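# Put the lid back on the grey case

## Task

Set the lid back onto the grey case. Anything already finished must still be in place at the end, and both hands must end up holding nothing.

## Robot and tools

Robot: two arms on one table. left_arm carries a five-finger left hand, and right_arm carries a right hand. The left hand is a mirror image of the right hand. The base of left_arm is at (+0.002, +0.260, 0) m and the base of right_arm is at (+0.031, -0.307, 0) m, turned very slightly about z. A loose object may occasionally get a small push from outside. The instruction page shows a diagram of the left hand.

Frame: every pose, position and offset uses the scene frame. Its origin is at table-top height, halfway between the nominal bases. +x points out over the table, +y points toward left_arm, and +z points up. Turns rotate about the Hand target's position.

Hand point: a point fixed to the palm, 0.05 m in front of it and 0.15 m from the wrist face. Its +z runs along the straight fingers and its +y points out of the palm. Its +x runs across the palm away from the thumb on the right hand, and toward the thumb on the left hand. Straight fingertips reach 0.06 to 0.07 m past the point along +z and sit 0.06 m behind it along -y. A wrist bracket on the little-finger side reaches 0.10 m across and can strike things.

Row format: 28 numbers, each in [-1, 1]. The order is: left dx, dy, dz, rx, ry, rz; left little, ring, middle, index, thumb_bend, thumb_turn, force_limit, speed; then the same 14 numbers for the right arm. Always send all 28, even when only one arm moves.
- The six pose numbers are an offset, not a pose. They count from the arm's Hand target as it stood when the action or move began, not from the row before. 1.0 equals 0.6 m or 180 degrees. rx, ry, rz form one rotation vector. All zeros re-requests the current Hand target.
- The finger numbers are absolute targets: +1 is straight/open and -1 is curled. thumb_turn is -1 in front of the palm and +1 beside it.
- force_limit runs from about 0 N at -1 to 10 N at +1 (15 N for the two thumb motors).
- speed runs from near zero at -1 to full at +0.48 and above. For a soft grip, use -0.94 or lower.
- There is no value that means 'unchanged'. To keep a hand as it is, resend the eight hand numbers from its last executed row. If none has run yet, send hand_measured plus hand_force_limit and hand_speed.

Tools:
- execute_actions(actions, cameras): actions is a list of actions. Each action holds up to 15 rows, one per 1/30 s step. A shorter action keeps its final row for the remaining steps. Images come back only when actions is empty or cameras names them ("all", a list of names, or []).
- move(target, speed, blend, blocking, cameras): target is one 28-number row or up to 15 rows. Every row is an offset from the same starting Hand targets. speed is in m/s, from 0.002 to 4.3, default 0.25; turns are capped at twice that in rad/s. It may be one number or one per target. blend, in m, rounds corners between listed targets; 0 means stop at each one. The paths last between 0.5 s and 10 s and do not avoid obstacles. The result adds a 'move:' line: done, off_target, moving, held or fault. It also shows limits=paced (the pose was clipped) or limits=held (steps were withheld). blocking=false returns after about 0.5 s while the move keeps going.
- wait(seconds 0 to 10): lets time pass while the last commands hold.
- stop(): brakes a running move.
- zoom_image(camera, region [x0,y0,x1,y1] in pixels, at most 504 by 504): a closer look at the newest image from cam_high, cam_low, cam_left_wrist or cam_right_wrist.
- show_instructions(): shows the reference pages.
- finished_scene(scene=1): ends the scene for good.

Results: for each arm you get end_effector_position (m), end_effector_quat_wxyz, Hand target (the base for your next offsets), joint positions and torques, and sometimes joint velocities ('within noise' when still). Each hand reports six values in motor order:
- hand_measured: position on the target scale.
- hand_stopped_by: moving, target, force, stalled or fault.
- hand_load_n: positive when something pushes a finger open. A dropped grip shows as the load falling toward 0.
A result may also show a MOTOR HOT line or an OVER-TEMPERATURE FAULT line. Image sizes: cam_high and cam_low are 896x504; the wrist cameras are 672x504.

Behaviour:
- Commanded orientation is clipped to within 40 degrees of the measured one.
- A hand point often rests 1 to 3 cm short of its target (up to 5 cm), usually low. A loaded elbow can sag.
- Waiting will not close that gap. Send the missing distance as a fresh offset.
- The hand can grip objects about 0.035 to 0.065 m thick with the thumb turned in front, or handles down to about 0.025 m.
- To grip harder, raise force_limit and send a target more closed than hand_measured. To loosen, send a target more open than hand_measured.

Avoid:
- Dropping the lid, or letting it go while it is still moving.
- Anything leaving the table.
- Fast impacts on the case or table.
- Heavy pressing, or loads that twist fingers.
- Contact between the two hands or arms; it can fail the scene.
- Paths that pass close to an arm's own base.
- Long holds with an arm stretched out, or pushing toward an unreachable pose: motors overheat, and at 100 °C the arm drops for 30 to 60 s.
- To stop a push, command the target back past the hand point.

At the end, open both hands, lift them clear, and leave the lid resting on the case.

Each tool is called after "Call:" by a JSON object that holds its "fn" and its "kwargs", one argument or row to a line.

Reference images:

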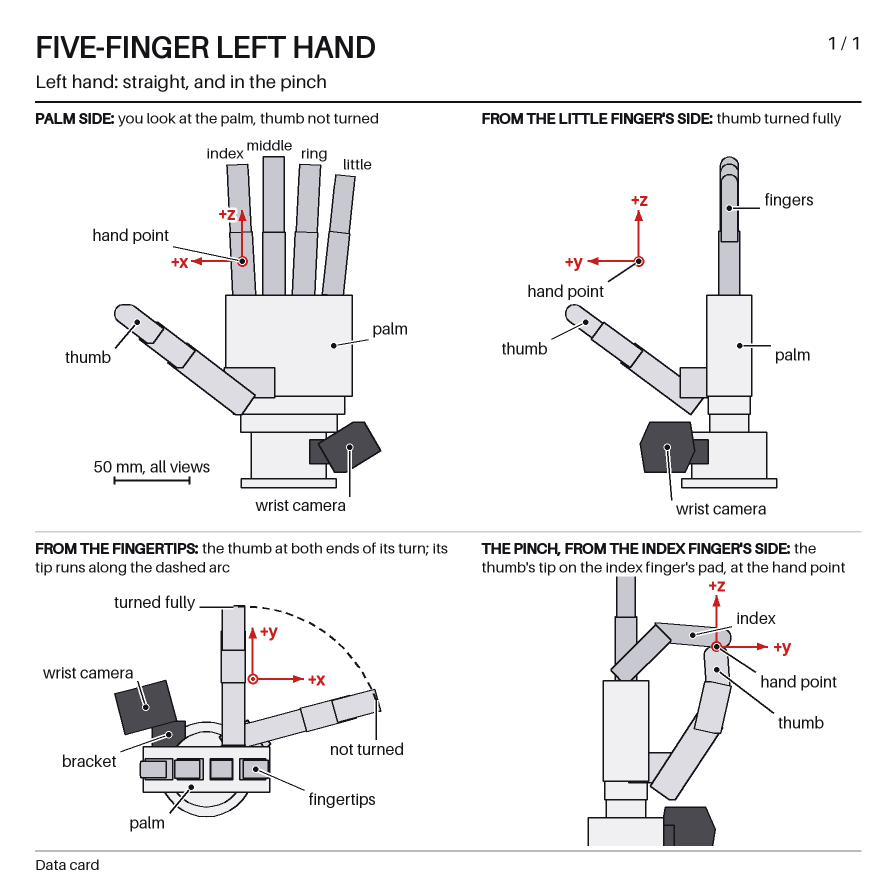

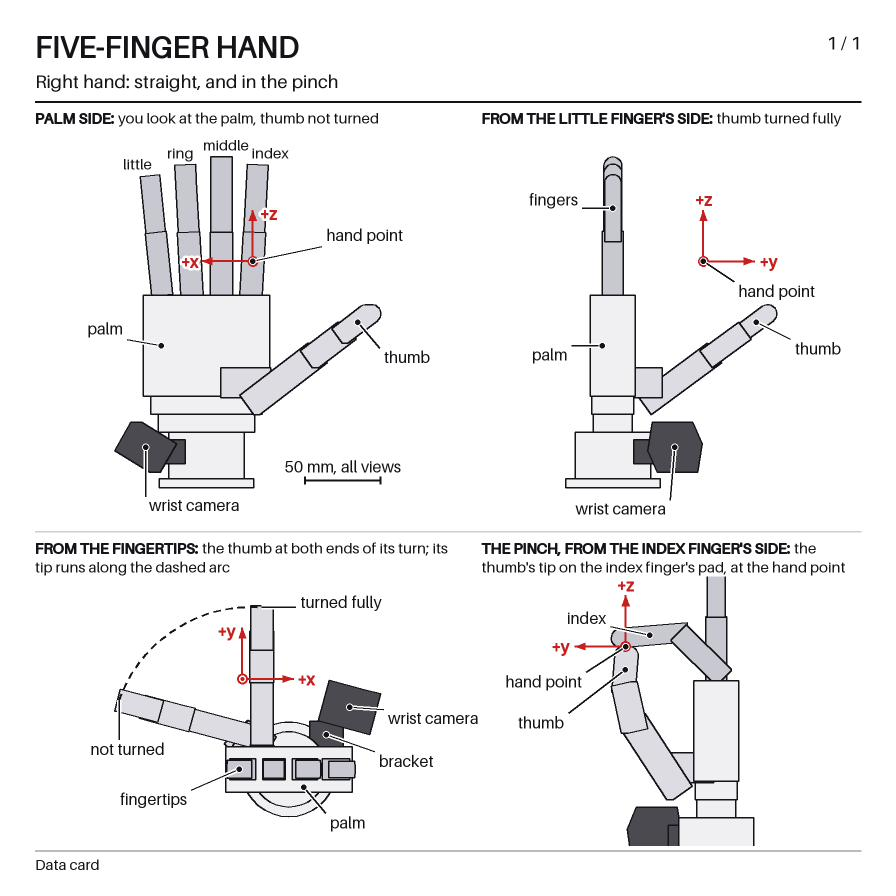

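## Session

Call:
{"fn": "execute_actions", "kwargs": {
  "actions": [],
  "cameras": ["all"]
}}

Scene clock: 0.00 s.
left_arm: end_effector_position=(+0.4109, +0.4034, +0.2425) hand_measured=(+1.000, +1.000, +1.000, +1.000, +1.000, +1.000) hand_load_n=(+0.0, +0.0, +0.0, +0.0, +0.0, -0.5) hand_stopped_by=(target, target, target, target, target, target) hand_force_limit=0.00 hand_speed=-0.80 end_effector_quat_wxyz=(+0.754, -0.592, +0.280, -0.047) | right_arm: end_effector_position=(+0.0760, -0.1785, +0.2275) hand_measured=(+1.000, +1.000, +1.000, +1.000, +1.000, +1.000) hand_load_n=(+0.0, +0.0, +0.0, +0.0, +0.0, +0.0) hand_stopped_by=(target, target, target, target, target, target) hand_force_limit=0.00 hand_speed=-0.80 end_effector_quat_wxyz=(-0.076, +0.981, -0.122, +0.131)
Joint positions: left_arm=[-0.098 1.207 0.485 1.071 -1.141 0.7] | right_arm=[1.369 0.69 0.901 -1.605 0.249 0.021]
Joint velocities: within noise
Joint torques (N m): no reading
Heat: left arm: hottest waist 35 °C; right arm: hottest waist 35 °C.
Hand target: left_arm +0.4164, +0.4029, +0.2533; +0.757, -0.592, +0.270, -0.056 | right_arm +0.0771, -0.1731, +0.2372; -0.089, +0.979, -0.124, +0.133

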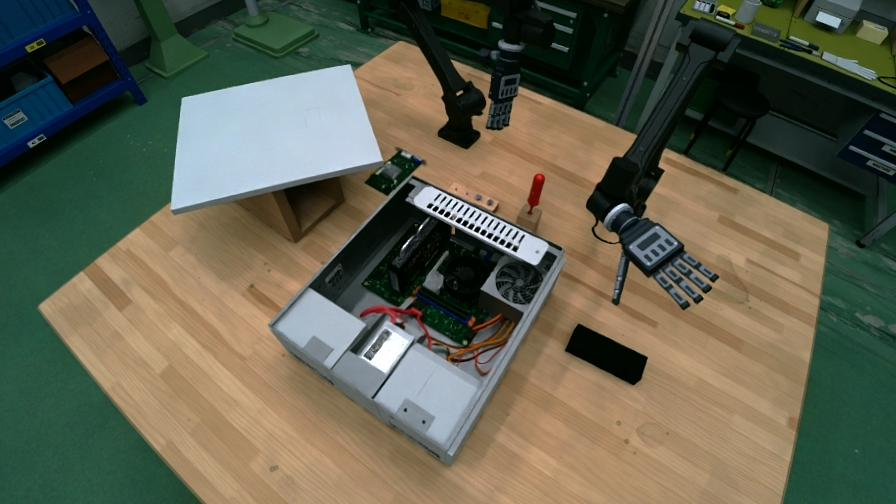

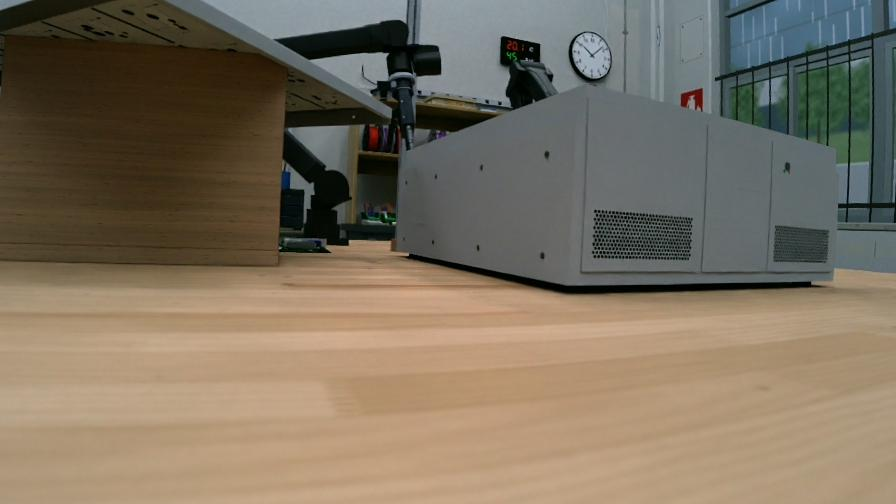

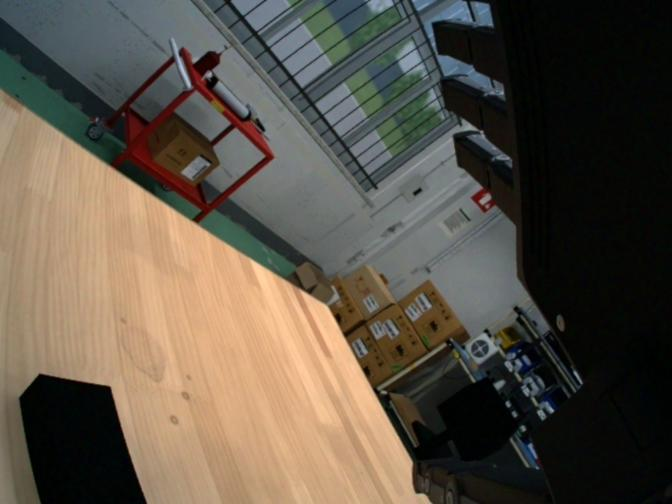

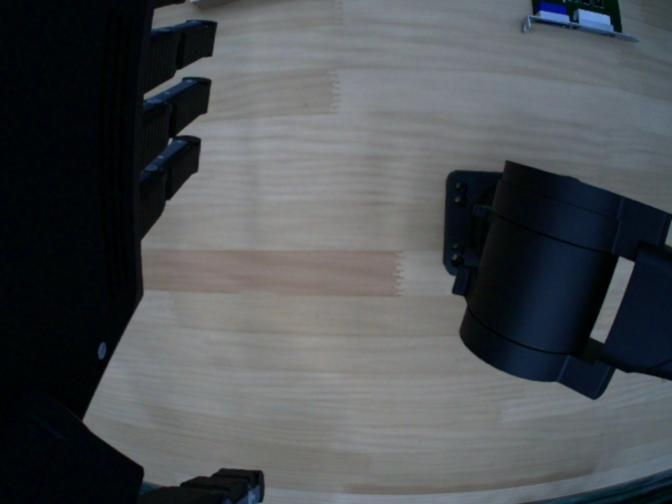

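Call:
{"fn": "zoom_image", "kwargs": {
  "camera": "cam_high",
  "region": [150, 40, 420, 250]
}}

Call:
{"fn": "zoom_image", "kwargs": {
  "camera": "cam_high",
  "region": [260, 160, 590, 470]
}}

Call:
{"fn": "zoom_image", "kwargs": {
  "camera": "cam_low",
  "region": [0, 0, 504, 300]
}}

Call:
{"fn": "zoom_image", "kwargs": {
  "camera": "cam_low",
  "region": [380, 60, 860, 310]
}}

Scaled by 1.867 from the camera's 896x504 image, which has a finer 1280x720 frame.

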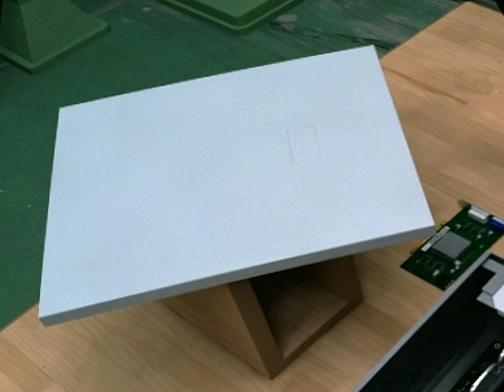

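Scaled by 1.527 from the camera's 896x504 image, which has a finer 1280x720 frame.

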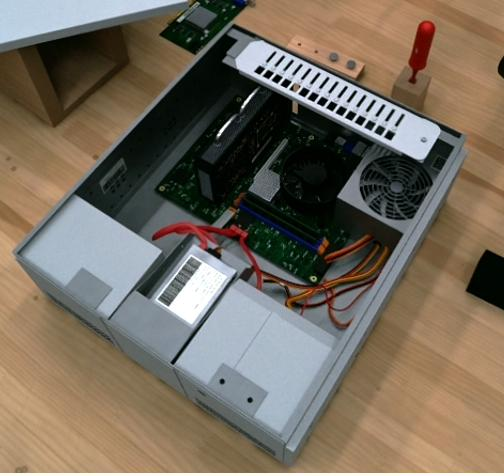

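Scaled by 1.000.

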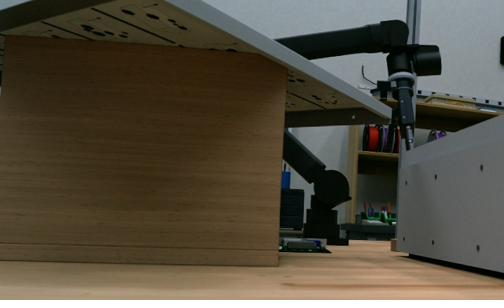

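Scaled by 1.050 from the camera's 896x504 image, which has a finer 1280x720 frame.

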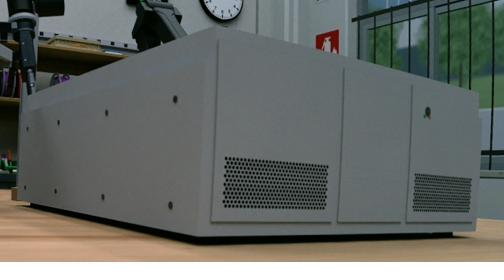

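Call:
{"fn": "zoom_image", "kwargs": {
  "camera": "cam_low",
  "region": [0, 0, 200, 120]
}}

Call:
{"fn": "zoom_image", "kwargs": {
  "camera": "cam_low",
  "region": [260, 60, 460, 180]
}}

Call:
{"fn": "zoom_image", "kwargs": {
  "camera": "cam_low",
  "region": [120, 0, 320, 120]
}}

Call:
{"fn": "zoom_image", "kwargs": {
  "camera": "cam_high",
  "region": [380, 160, 580, 280]
}}

Call:
{"fn": "zoom_image", "kwargs": {
  "camera": "cam_high",
  "region": [260, 270, 480, 470]
}}

Scaled by 2.520 from the camera's 896x504 image, which has a finer 1280x720 frame.

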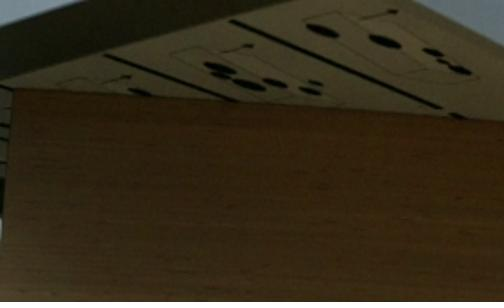

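Scaled by 2.520 from the camera's 896x504 image, which has a finer 1280x720 frame.

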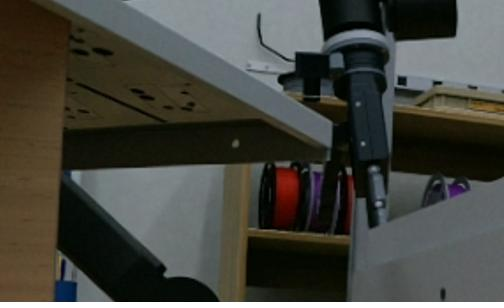

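Scaled by 2.520 from the camera's 896x504 image, which has a finer 1280x720 frame.

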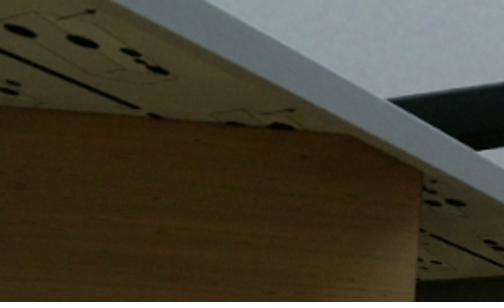

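Scaled by 2.520 from the camera's 896x504 image, which has a finer 1280x720 frame.

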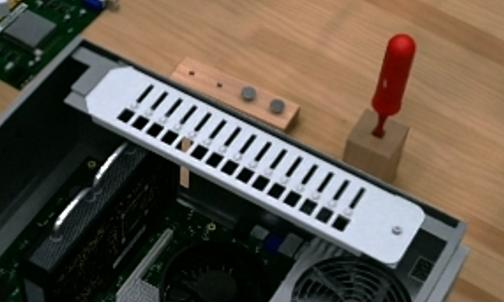

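Scaled by 2.291 from the camera's 896x504 image, which has a finer 1280x720 frame.

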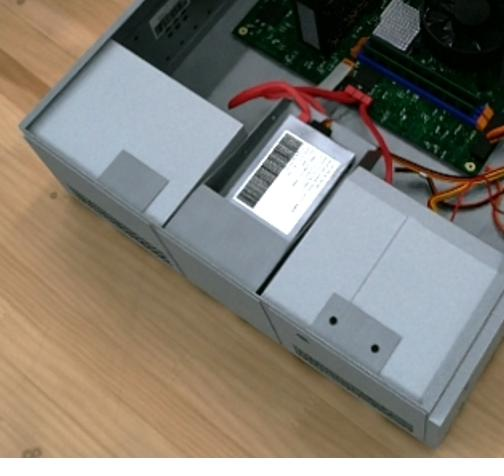

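Call:
{"fn": "move", "kwargs": {
  "target": [0.0567, -0.588, 0.328, -0.508, 0.21, 0.0516, 1, 1, 1, 1, 1, 1, 0, -0.8, 0.372, -0.295, 0.305, 0.0859, 0.0982, -0.745, 1, 1, 1, 1, 1, 1, 0, -0.8],
  "speed": 0.4,
  "cameras": ["all"]
}}

Scene clock: 605.00 s.
left_arm: end_effector_position=(+0.4477, +0.0580, +0.4374) hand_measured=(+1.000, +1.000, +1.000, +1.000, +1.000, +1.000) hand_load_n=(+0.0, +0.0, +0.0, +0.0, +0.0, +0.0) hand_stopped_by=(target, target, target, target, target, target) hand_force_limit=0.00 hand_speed=-0.80 end_effector_quat_wxyz=(+0.639, -0.653, +0.270, -0.302) | right_arm: end_effector_position=(+0.2979, -0.3454, +0.4020) hand_measured=(+1.000, +1.000, +1.000, +1.000, +1.000, +1.000) hand_load_n=(+0.0, +0.0, +0.0, +0.0, +0.0, +0.0) hand_stopped_by=(target, target, target, target, target, target) hand_force_limit=0.00 hand_speed=-0.80 end_effector_quat_wxyz=(+0.172, -0.270, +0.942, -0.099)
Joint positions: left_arm=[-0.833 1.234 1.174 0.177 -1.572 0.068] | right_arm=[-0.409 0.934 1.432 -1.674 -0.066 0.613]
Joint torques (N m): left_arm=[-1.44 -9.11 9.8 1.68 -0.11 -0.18] | right_arm=[-1.26 -1.79 13.24 0.64 -0.23 0.14]
Heat: left arm: hottest elbow 45 °C; right arm: hottest elbow 43 °C.
Hand target: left_arm +0.4504, +0.0501, +0.4503; +0.384, -0.849, +0.314, -0.180 | right_arm +0.3004, -0.3501, +0.4200; +0.000, -0.259, +0.966, +0.000
Off the commanded pose: left_arm 0.015 m, 90 deg; orientation clipped | right_arm 0.019 m, 23 deg.
joint sent to its limit (left arm) — joint 5 (wrist yaw), lower limit. The joint targets are off in orientation, not in position.
joint sent to its limit (right arm) — joint 4 (wrist pitch), lower limit. The joint targets are off in orientation, not in position.
move: off_target (left_arm, right_arm); limits=paced
camera_calibration:
cam_left_wrist: T_world_to_cam=[[0.110222, -0.173199, 0.9787, -0.468744], [0.192224, -0.962393, -0.191961, 0.0531885], [0.975142, 0.209288, -0.0727842, -0.297042], [0, 0, 0, 1]] pos_world=[0.3311, 0.0321697, 0.447349]
cam_right_wrist: T_world_to_cam=[[-0.647141, 0.696026, -0.311057, 0.557166], [0.383433, 0.649806, 0.656301, -0.151056], [0.658929, 0.30545, -0.687395, 0.300798], [0, 0, 0, 1]] pos_world=[0.22028, -0.381524, 0.479216]

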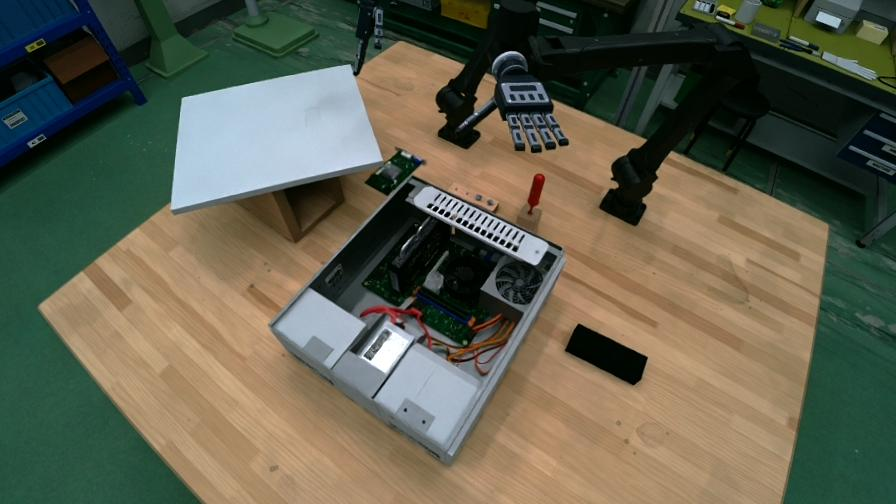

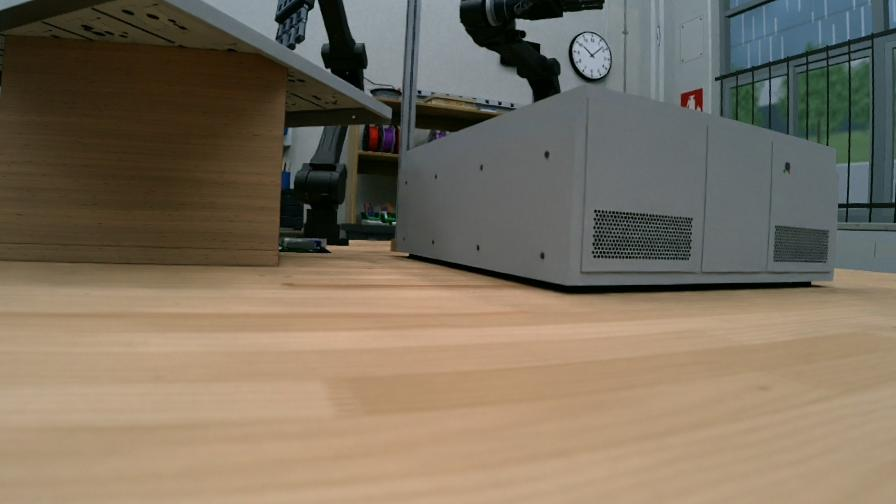

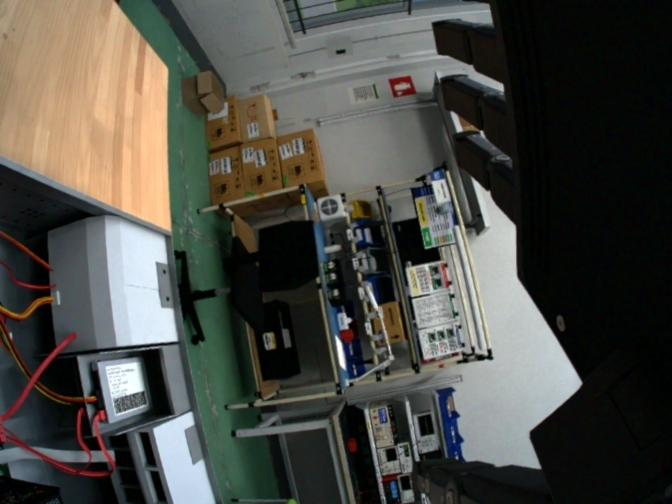

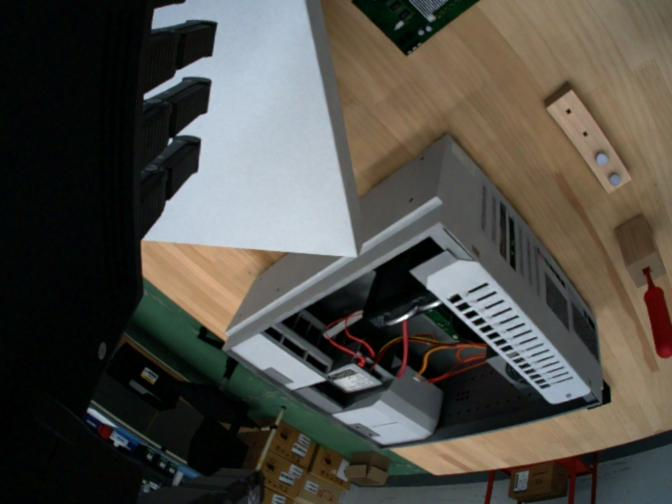

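Call:
{"fn": "zoom_image", "kwargs": {
  "camera": "cam_right_wrist",
  "region": [210, 120, 640, 470]
}}

Call:
{"fn": "zoom_image", "kwargs": {
  "camera": "cam_left_wrist",
  "region": [0, 140, 260, 504]
}}

Scaled by 1.172 from the camera's 672x504 image, which has a finer 960x720 frame.

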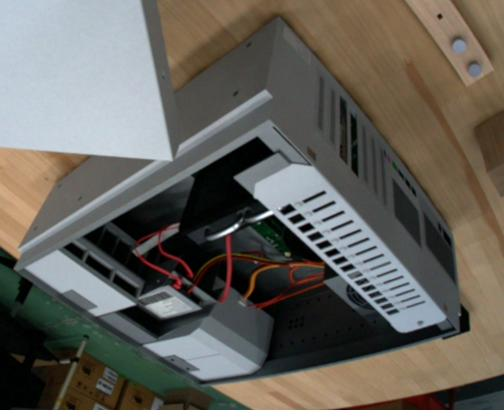

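Scaled by 1.385 from the camera's 672x504 image, which has a finer 960x720 frame.

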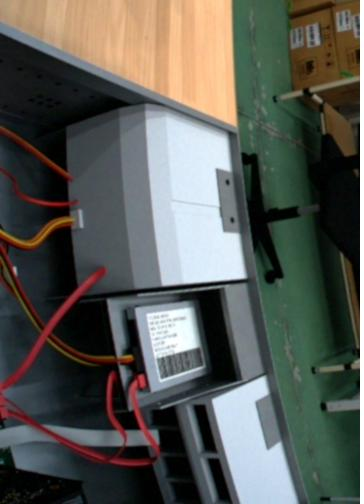

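Call:
{"fn": "move", "kwargs": {
  "target": [-0.2007, -0.2168, -0.05, 0.0224, 0.1257, -0.5233, 1, 1, 1, 1, 1, 1, 0, -0.8, 0.3785, -0.8248, 0.0, -0.01, -0.1758, -0.3609, 1, 1, 1, 1, 1, 1, 0, -0.8],
  "speed": 0.4,
  "cameras": ["all"]
}}

Scene clock: 819.87 s.
left_arm: end_effector_position=(+0.3209, -0.0784, +0.4076) hand_measured=(+1.000, +1.000, +1.000, +1.000, +1.000, +1.000) hand_load_n=(+0.0, +0.0, +0.0, +0.0, -0.5, +0.0) hand_stopped_by=(target, target, target, target, target, target) hand_force_limit=0.00 hand_speed=-0.80 end_effector_quat_wxyz=(+0.090, -0.354, +0.902, -0.230) | right_arm: end_effector_position=(+0.5324, -0.8367, +0.4079) hand_measured=(+1.000, +1.000, +1.000, +1.000, +1.000, +1.000) hand_load_n=(+0.0, +0.0, +0.0, +0.0, +0.0, +0.0) hand_stopped_by=(target, target, target, target, target, target) hand_force_limit=0.00 hand_speed=-0.80 end_effector_quat_wxyz=(+0.238, +0.294, +0.923, -0.074)
Joint positions: left_arm=[-0.741 1.448 1.872 -1.497 0.04 0.07] | right_arm=[-0.942 2.102 2.672 -1.662 -0.16 1.281]
Joint torques (N m): left_arm=[0.09 -11.34 10.25 0.65 0.08 0.01] | right_arm=[-0.91 -19.55 13.14 0.79 -0.09 0.11]
Heat: left arm: hottest elbow 50 °C; right arm: hottest elbow 48 °C.
Hand target: left_arm +0.3300, -0.0800, +0.4203; +0.096, -0.354, +0.899, -0.240 | right_arm +0.5276, -0.8449, +0.4201; +0.246, +0.303, +0.917, -0.081
Off the commanded pose: left_arm 0.016 m, 1 deg | right_arm 0.016 m, 2 deg.
move: off_target (left_arm, right_arm)
camera_calibration:
cam_left_wrist: T_world_to_cam=[[0.384261, -0.779795, 0.49423, -0.387228], [-0.912262, -0.238459, 0.333039, 0.137813], [-0.141848, -0.578841, -0.803008, 0.44735], [0, 0, 0, 1]] pos_world=[0.337974, -0.0101517, 0.504708]
cam_right_wrist: T_world_to_cam=[[0.396381, 0.914354, -0.082699, 0.58667], [0.493002, -0.135998, 0.859333, -0.724181], [0.774487, -0.381394, -0.504686, -0.410353], [0, 0, 0, 1]] pos_world=[0.442291, -0.791418, 0.46373]

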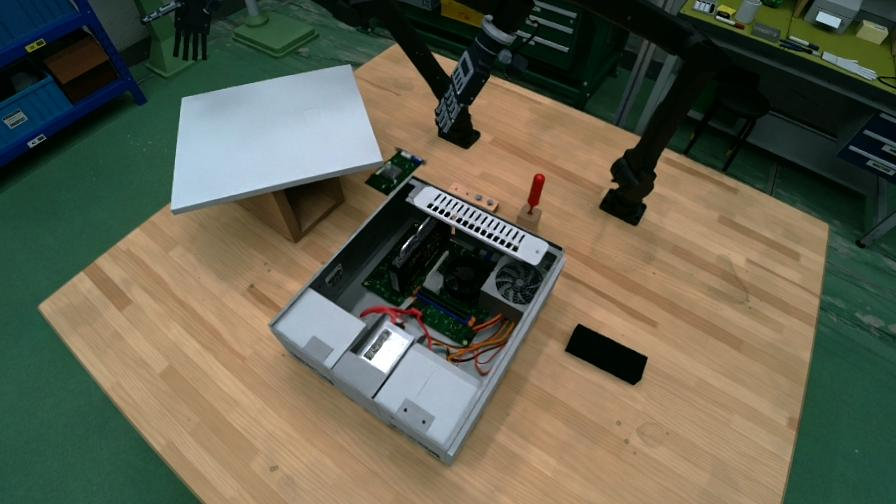

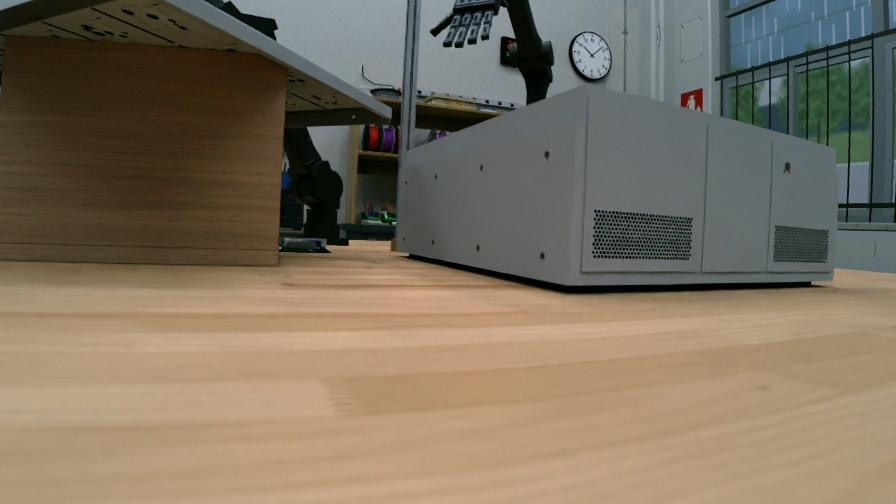

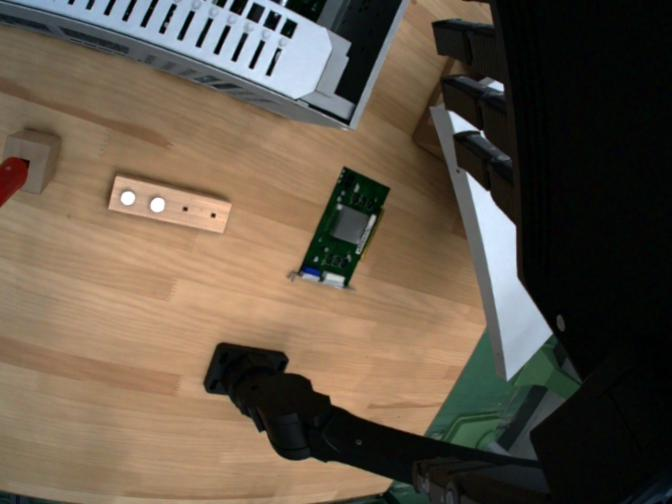

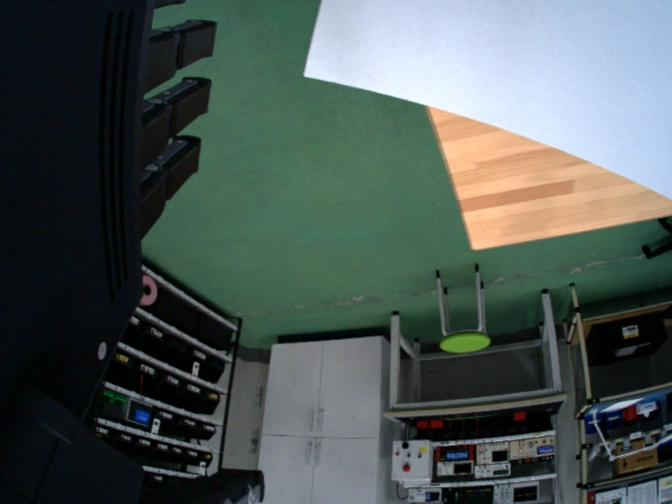

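Call:
{"fn": "move", "kwargs": {
  "target": [0.3358, -0.425, -0.034, -0.1917, 0.1701, 0.488, 1, 1, 1, 1, 1, 1, 0, -0.8, 0.0157, -0.0285, -0.18, 0, 0, 0, 1, 1, 1, 1, 1, 1, 0, -0.8],
  "speed": 0.3,
  "cameras": ["all"]
}}

Scene clock: 869.20 s.
left_arm: end_effector_position=(+0.5315, -0.3275, +0.3974) hand_measured=(+1.000, +1.000, +1.000, +1.000, +1.000, +1.000) hand_load_n=(+0.0, +0.0, +0.0, +0.0, +0.0, +0.0) hand_stopped_by=(target, target, target, target, target, target) hand_force_limit=0.00 hand_speed=-0.80 end_effector_quat_wxyz=(+0.085, +0.915, -0.301, +0.253) | right_arm: end_effector_position=(+0.5445, -0.8534, +0.2901) hand_measured=(+1.000, +1.000, +1.000, +1.000, +1.000, +1.000) hand_load_n=(+0.0, +0.0, +0.0, +0.0, +0.0, +0.0) hand_stopped_by=(target, target, target, target, target, target) hand_force_limit=0.00 hand_speed=-0.80 end_effector_quat_wxyz=(+0.229, +0.296, +0.925, -0.067)
Joint positions: left_arm=[-0.785 2.246 2.885 -1.674 -0.075 -1.701] | right_arm=[-0.942 2.009 2.191 -1.297 -0.16 1.281]
Joint torques (N m): left_arm=[-0.97 -20.78 9.74 0.7 -0.22 -0.18] | right_arm=[-1.2 -22.89 10.56 1.96 -0.13 0.07]
Heat: left arm: hottest elbow 55 °C; right arm: hottest elbow 48 °C.
Hand target: left_arm +0.5314, -0.3351, +0.3996; +0.081, +0.917, -0.303, +0.246 | right_arm +0.5371, -0.8619, +0.3122; +0.246, +0.303, +0.917, -0.081
Off the commanded pose: left_arm 0.008 m, 1 deg | right_arm 0.025 m, 3 deg.
elbow stopped short (left arm): the move would have taken joint 3 (elbow) straighter than the controller allows.
move: off_target (right_arm)
camera_calibration:
cam_left_wrist: T_world_to_cam=[[0.732682, 0.662402, 0.156205, -0.235886], [0.227105, -0.454333, 0.861397, -0.612316], [0.641561, -0.595655, -0.483316, -0.224095], [0, 0, 0, 1]] pos_world=[0.45566, -0.255427, 0.455985]
cam_right_wrist: T_world_to_cam=[[0.395367, 0.915787, -0.0708456, 0.5857], [0.50466, -0.152132, 0.849808, -0.648457], [0.767466, -0.371739, -0.522309, -0.4683], [0, 0, 0, 1]] pos_world=[0.455088, -0.809113, 0.347961]

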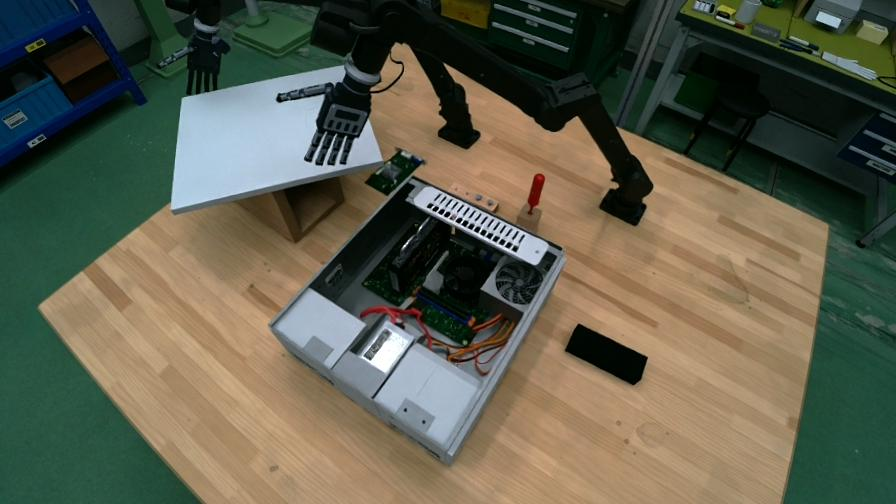

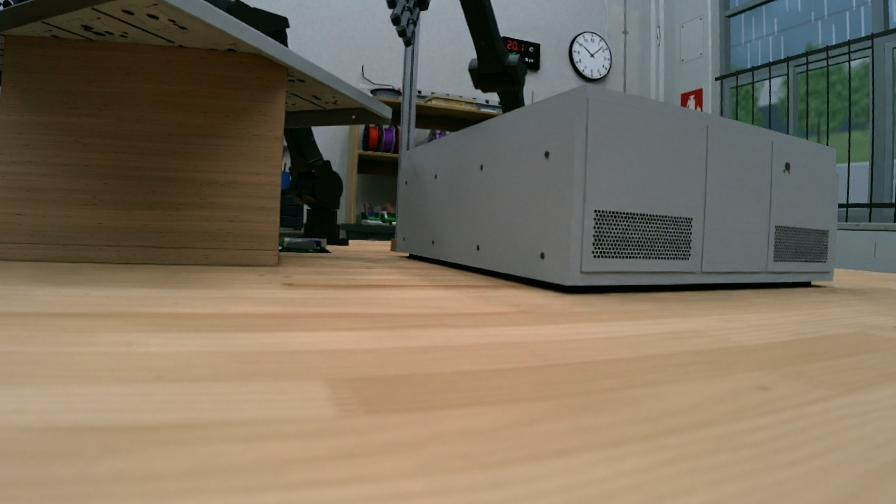

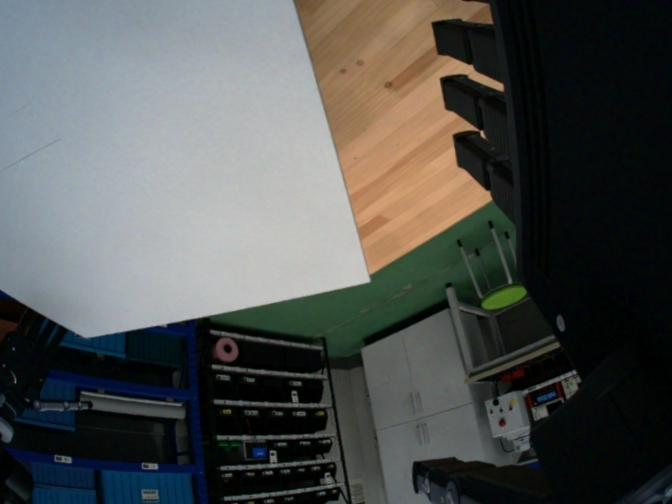

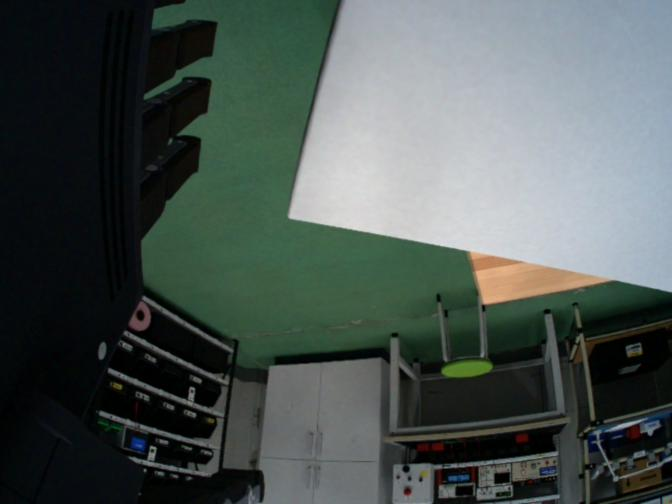

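Call:
{"fn": "zoom_image", "kwargs": {
  "camera": "cam_low",
  "region": [190, 0, 490, 140]
}}

Call:
{"fn": "zoom_image", "kwargs": {
  "camera": "cam_high",
  "region": [150, 0, 420, 220]
}}

Scaled by 1.680 from the camera's 896x504 image, which has a finer 1280x720 frame.

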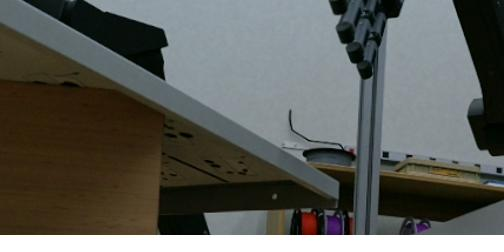

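Scaled by 1.867 from the camera's 896x504 image, which has a finer 1280x720 frame.

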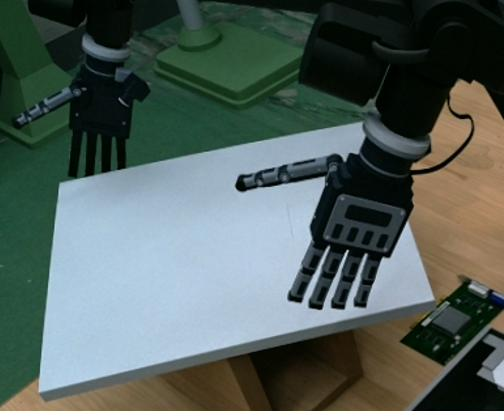

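Call:
{"fn": "zoom_image", "kwargs": {
  "camera": "cam_high",
  "region": [400, 165, 480, 225]
}}

Call:
{"fn": "zoom_image", "kwargs": {
  "camera": "cam_high",
  "region": [510, 220, 590, 280]
}}

Call:
{"fn": "zoom_image", "kwargs": {
  "camera": "cam_high",
  "region": [405, 420, 485, 480]
}}

Call:
{"fn": "zoom_image", "kwargs": {
  "camera": "cam_high",
  "region": [250, 290, 330, 350]
}}

Scaled by 6.300 from the camera's 896x504 image, which has a finer 1280x720 frame.

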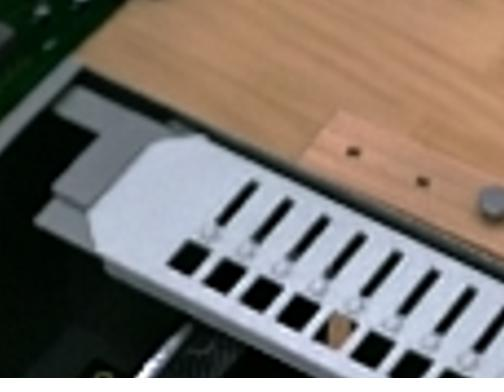

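Scaled by 6.300 from the camera's 896x504 image, which has a finer 1280x720 frame.

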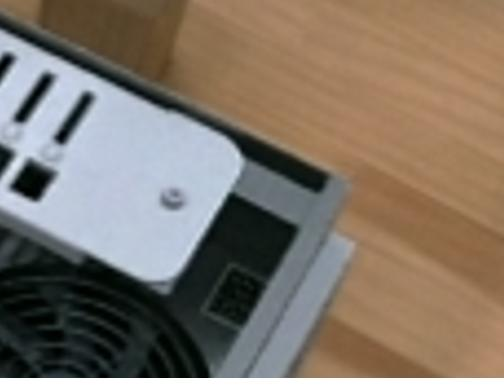

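Scaled by 6.300 from the camera's 896x504 image, which has a finer 1280x720 frame.

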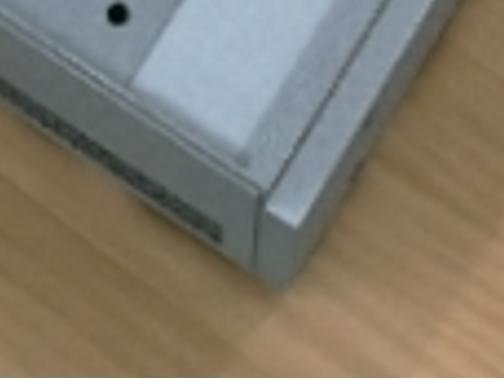

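Scaled by 6.300 from the camera's 896x504 image, which has a finer 1280x720 frame.

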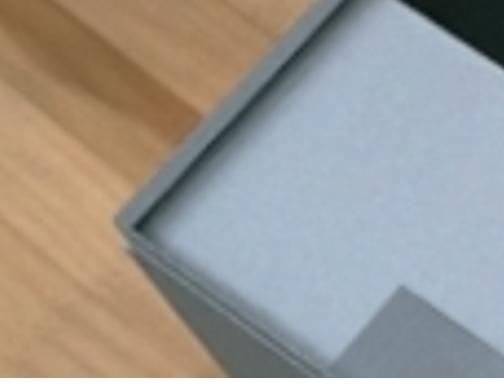

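Call:
{"fn": "zoom_image", "kwargs": {
  "camera": "cam_low",
  "region": [520, 70, 640, 160]
}}

Call:
{"fn": "zoom_image", "kwargs": {
  "camera": "cam_low",
  "region": [385, 110, 505, 200]
}}

Call:
{"fn": "zoom_image", "kwargs": {
  "camera": "cam_low",
  "region": [520, 240, 640, 310]
}}

Scaled by 4.200 from the camera's 896x504 image, which has a finer 1280x720 frame.

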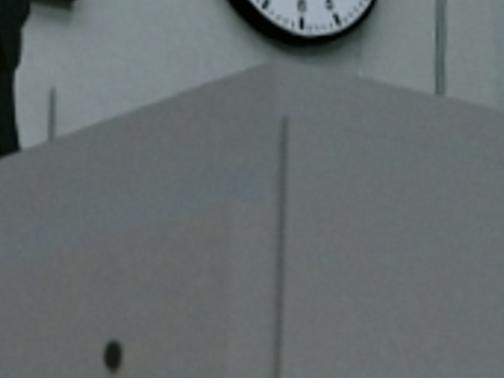

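Scaled by 4.200 from the camera's 896x504 image, which has a finer 1280x720 frame.

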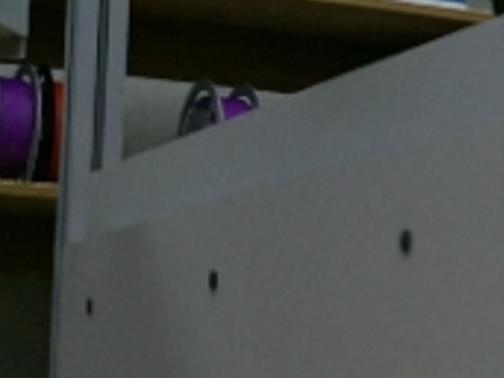

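Scaled by 4.200 from the camera's 896x504 image, which has a finer 1280x720 frame.

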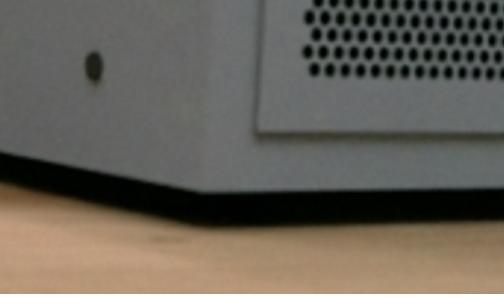

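Call:
{"fn": "move", "kwargs": {
  "target": [-0.0198, 0.0152, -0.2493, 0, 0, 0, 1, 1, 1, 1, 1, 1, 0, -0.8, -0.0335, 0.0248, -0.0837, 0, 0, 0, 1, 1, 1, 1, 1, 1, 0, -0.8],
  "speed": 0.2,
  "cameras": ["all"]
}}

Scene clock: 1102.23 s.
left_arm: end_effector_position=(+0.5243, -0.3200, +0.2204) hand_measured=(+1.000, +1.000, +1.000, +1.000, +1.000, +1.000) hand_load_n=(+0.0, +0.0, +0.0, +0.0, +0.0, +0.0) hand_stopped_by=(target, target, target, target, target, target) hand_force_limit=0.00 hand_speed=-0.80 end_effector_quat_wxyz=(+0.068, +0.923, -0.305, +0.224) | right_arm: end_effector_position=(+0.5231, -0.8387, +0.2416) hand_measured=(+1.000, +1.000, +1.000, +1.000, +1.000, +1.000) hand_load_n=(+0.0, +0.0, +0.0, +0.0, +0.0, +0.0) hand_stopped_by=(target, target, target, target, target, target) hand_force_limit=0.00 hand_speed=-0.80 end_effector_quat_wxyz=(+0.229, +0.301, +0.923, -0.068)
Joint positions: left_arm=[-0.785 1.999 1.997 -1.101 -0.077 -1.701] | right_arm=[-0.954 1.911 1.911 -1.116 -0.161 1.281]
Joint torques (N m): left_arm=[-1.55 -25 7.92 1.55 -0.22 -0.17] | right_arm=[-1.2 -21.48 10.61 1.98 -0.32 -0.05]
Heat: left arm: hottest elbow 54 °C; right arm: hottest elbow 44 °C.
Hand target: left_arm +0.5195, -0.3259, +0.2502; +0.081, +0.917, -0.303, +0.246 | right_arm +0.5169, -0.8472, +0.2619; +0.246, +0.303, +0.917, -0.081
Off the commanded pose: left_arm 0.031 m, 3 deg | right_arm 0.023 m, 3 deg.
move: off_target (left_arm, right_arm)
camera_calibration:
cam_left_wrist: T_world_to_cam=[[0.73943, 0.655201, 0.154773, -0.213478], [0.267338, -0.496753, 0.825692, -0.481598], [0.617878, -0.569165, -0.542474, -0.266592], [0, 0, 0, 1]] pos_world=[0.451323, -0.251099, 0.286073]
cam_right_wrist: T_world_to_cam=[[0.406298, 0.91108, -0.0696861, 0.567387], [0.50184, -0.158762, 0.850265, -0.598488], [0.763596, -0.380432, -0.521721, -0.477178], [0, 0, 0, 1]] pos_world=[0.434188, -0.793485, 0.299458]

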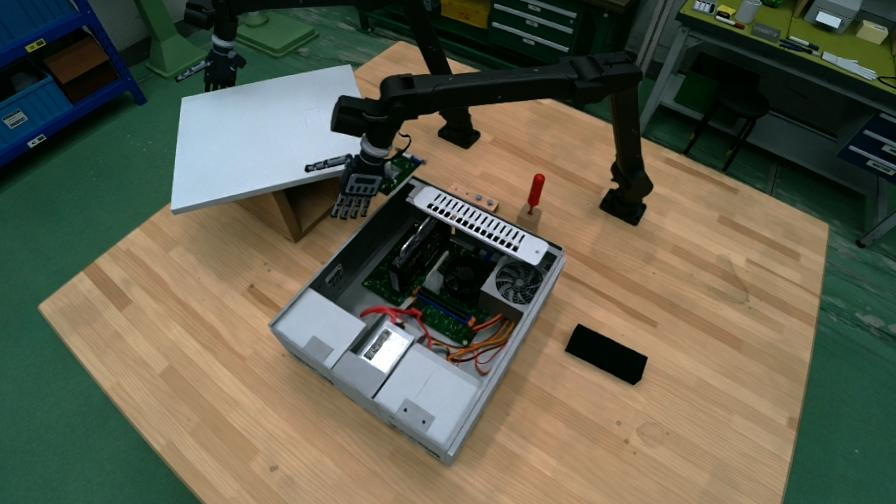

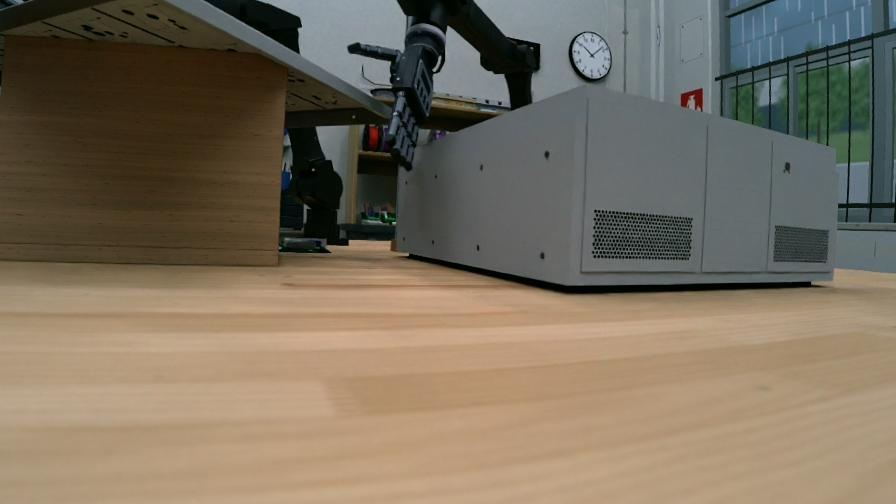

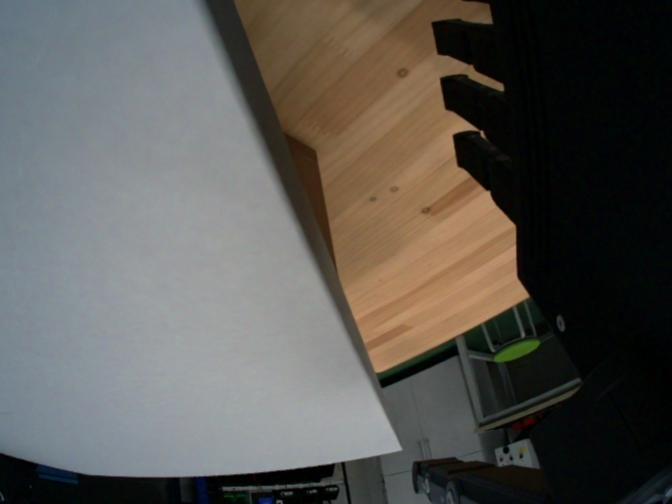

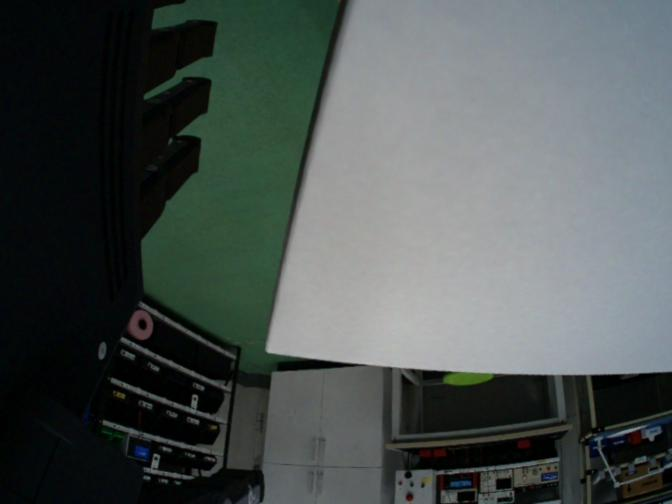

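Call:
{"fn": "zoom_image", "kwargs": {
  "camera": "cam_low",
  "region": [330, 20, 490, 180]
}}

Call:
{"fn": "zoom_image", "kwargs": {
  "camera": "cam_high",
  "region": [150, 20, 270, 120]
}}

Call:
{"fn": "zoom_image", "kwargs": {
  "camera": "cam_high",
  "region": [300, 120, 440, 230]
}}

Scaled by 3.150 from the camera's 896x504 image, which has a finer 1280x720 frame.

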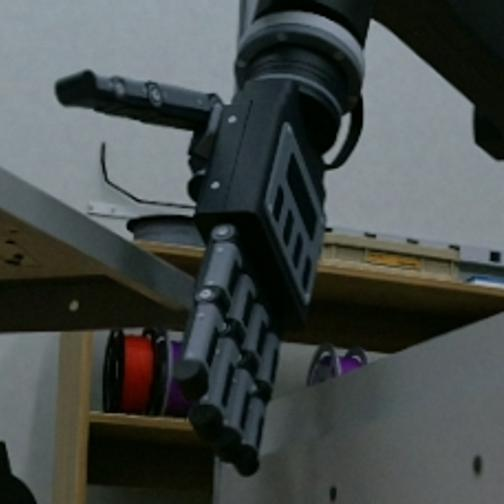

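Scaled by 4.200 from the camera's 896x504 image, which has a finer 1280x720 frame.

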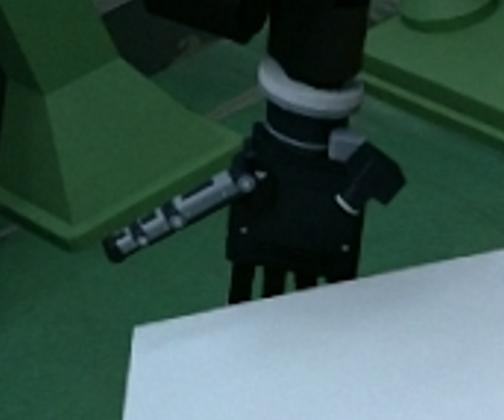

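Scaled by 3.600 from the camera's 896x504 image, which has a finer 1280x720 frame.

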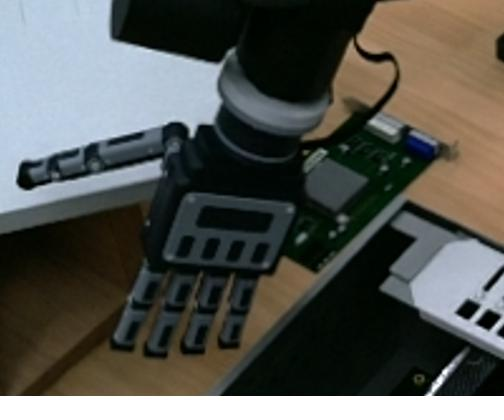

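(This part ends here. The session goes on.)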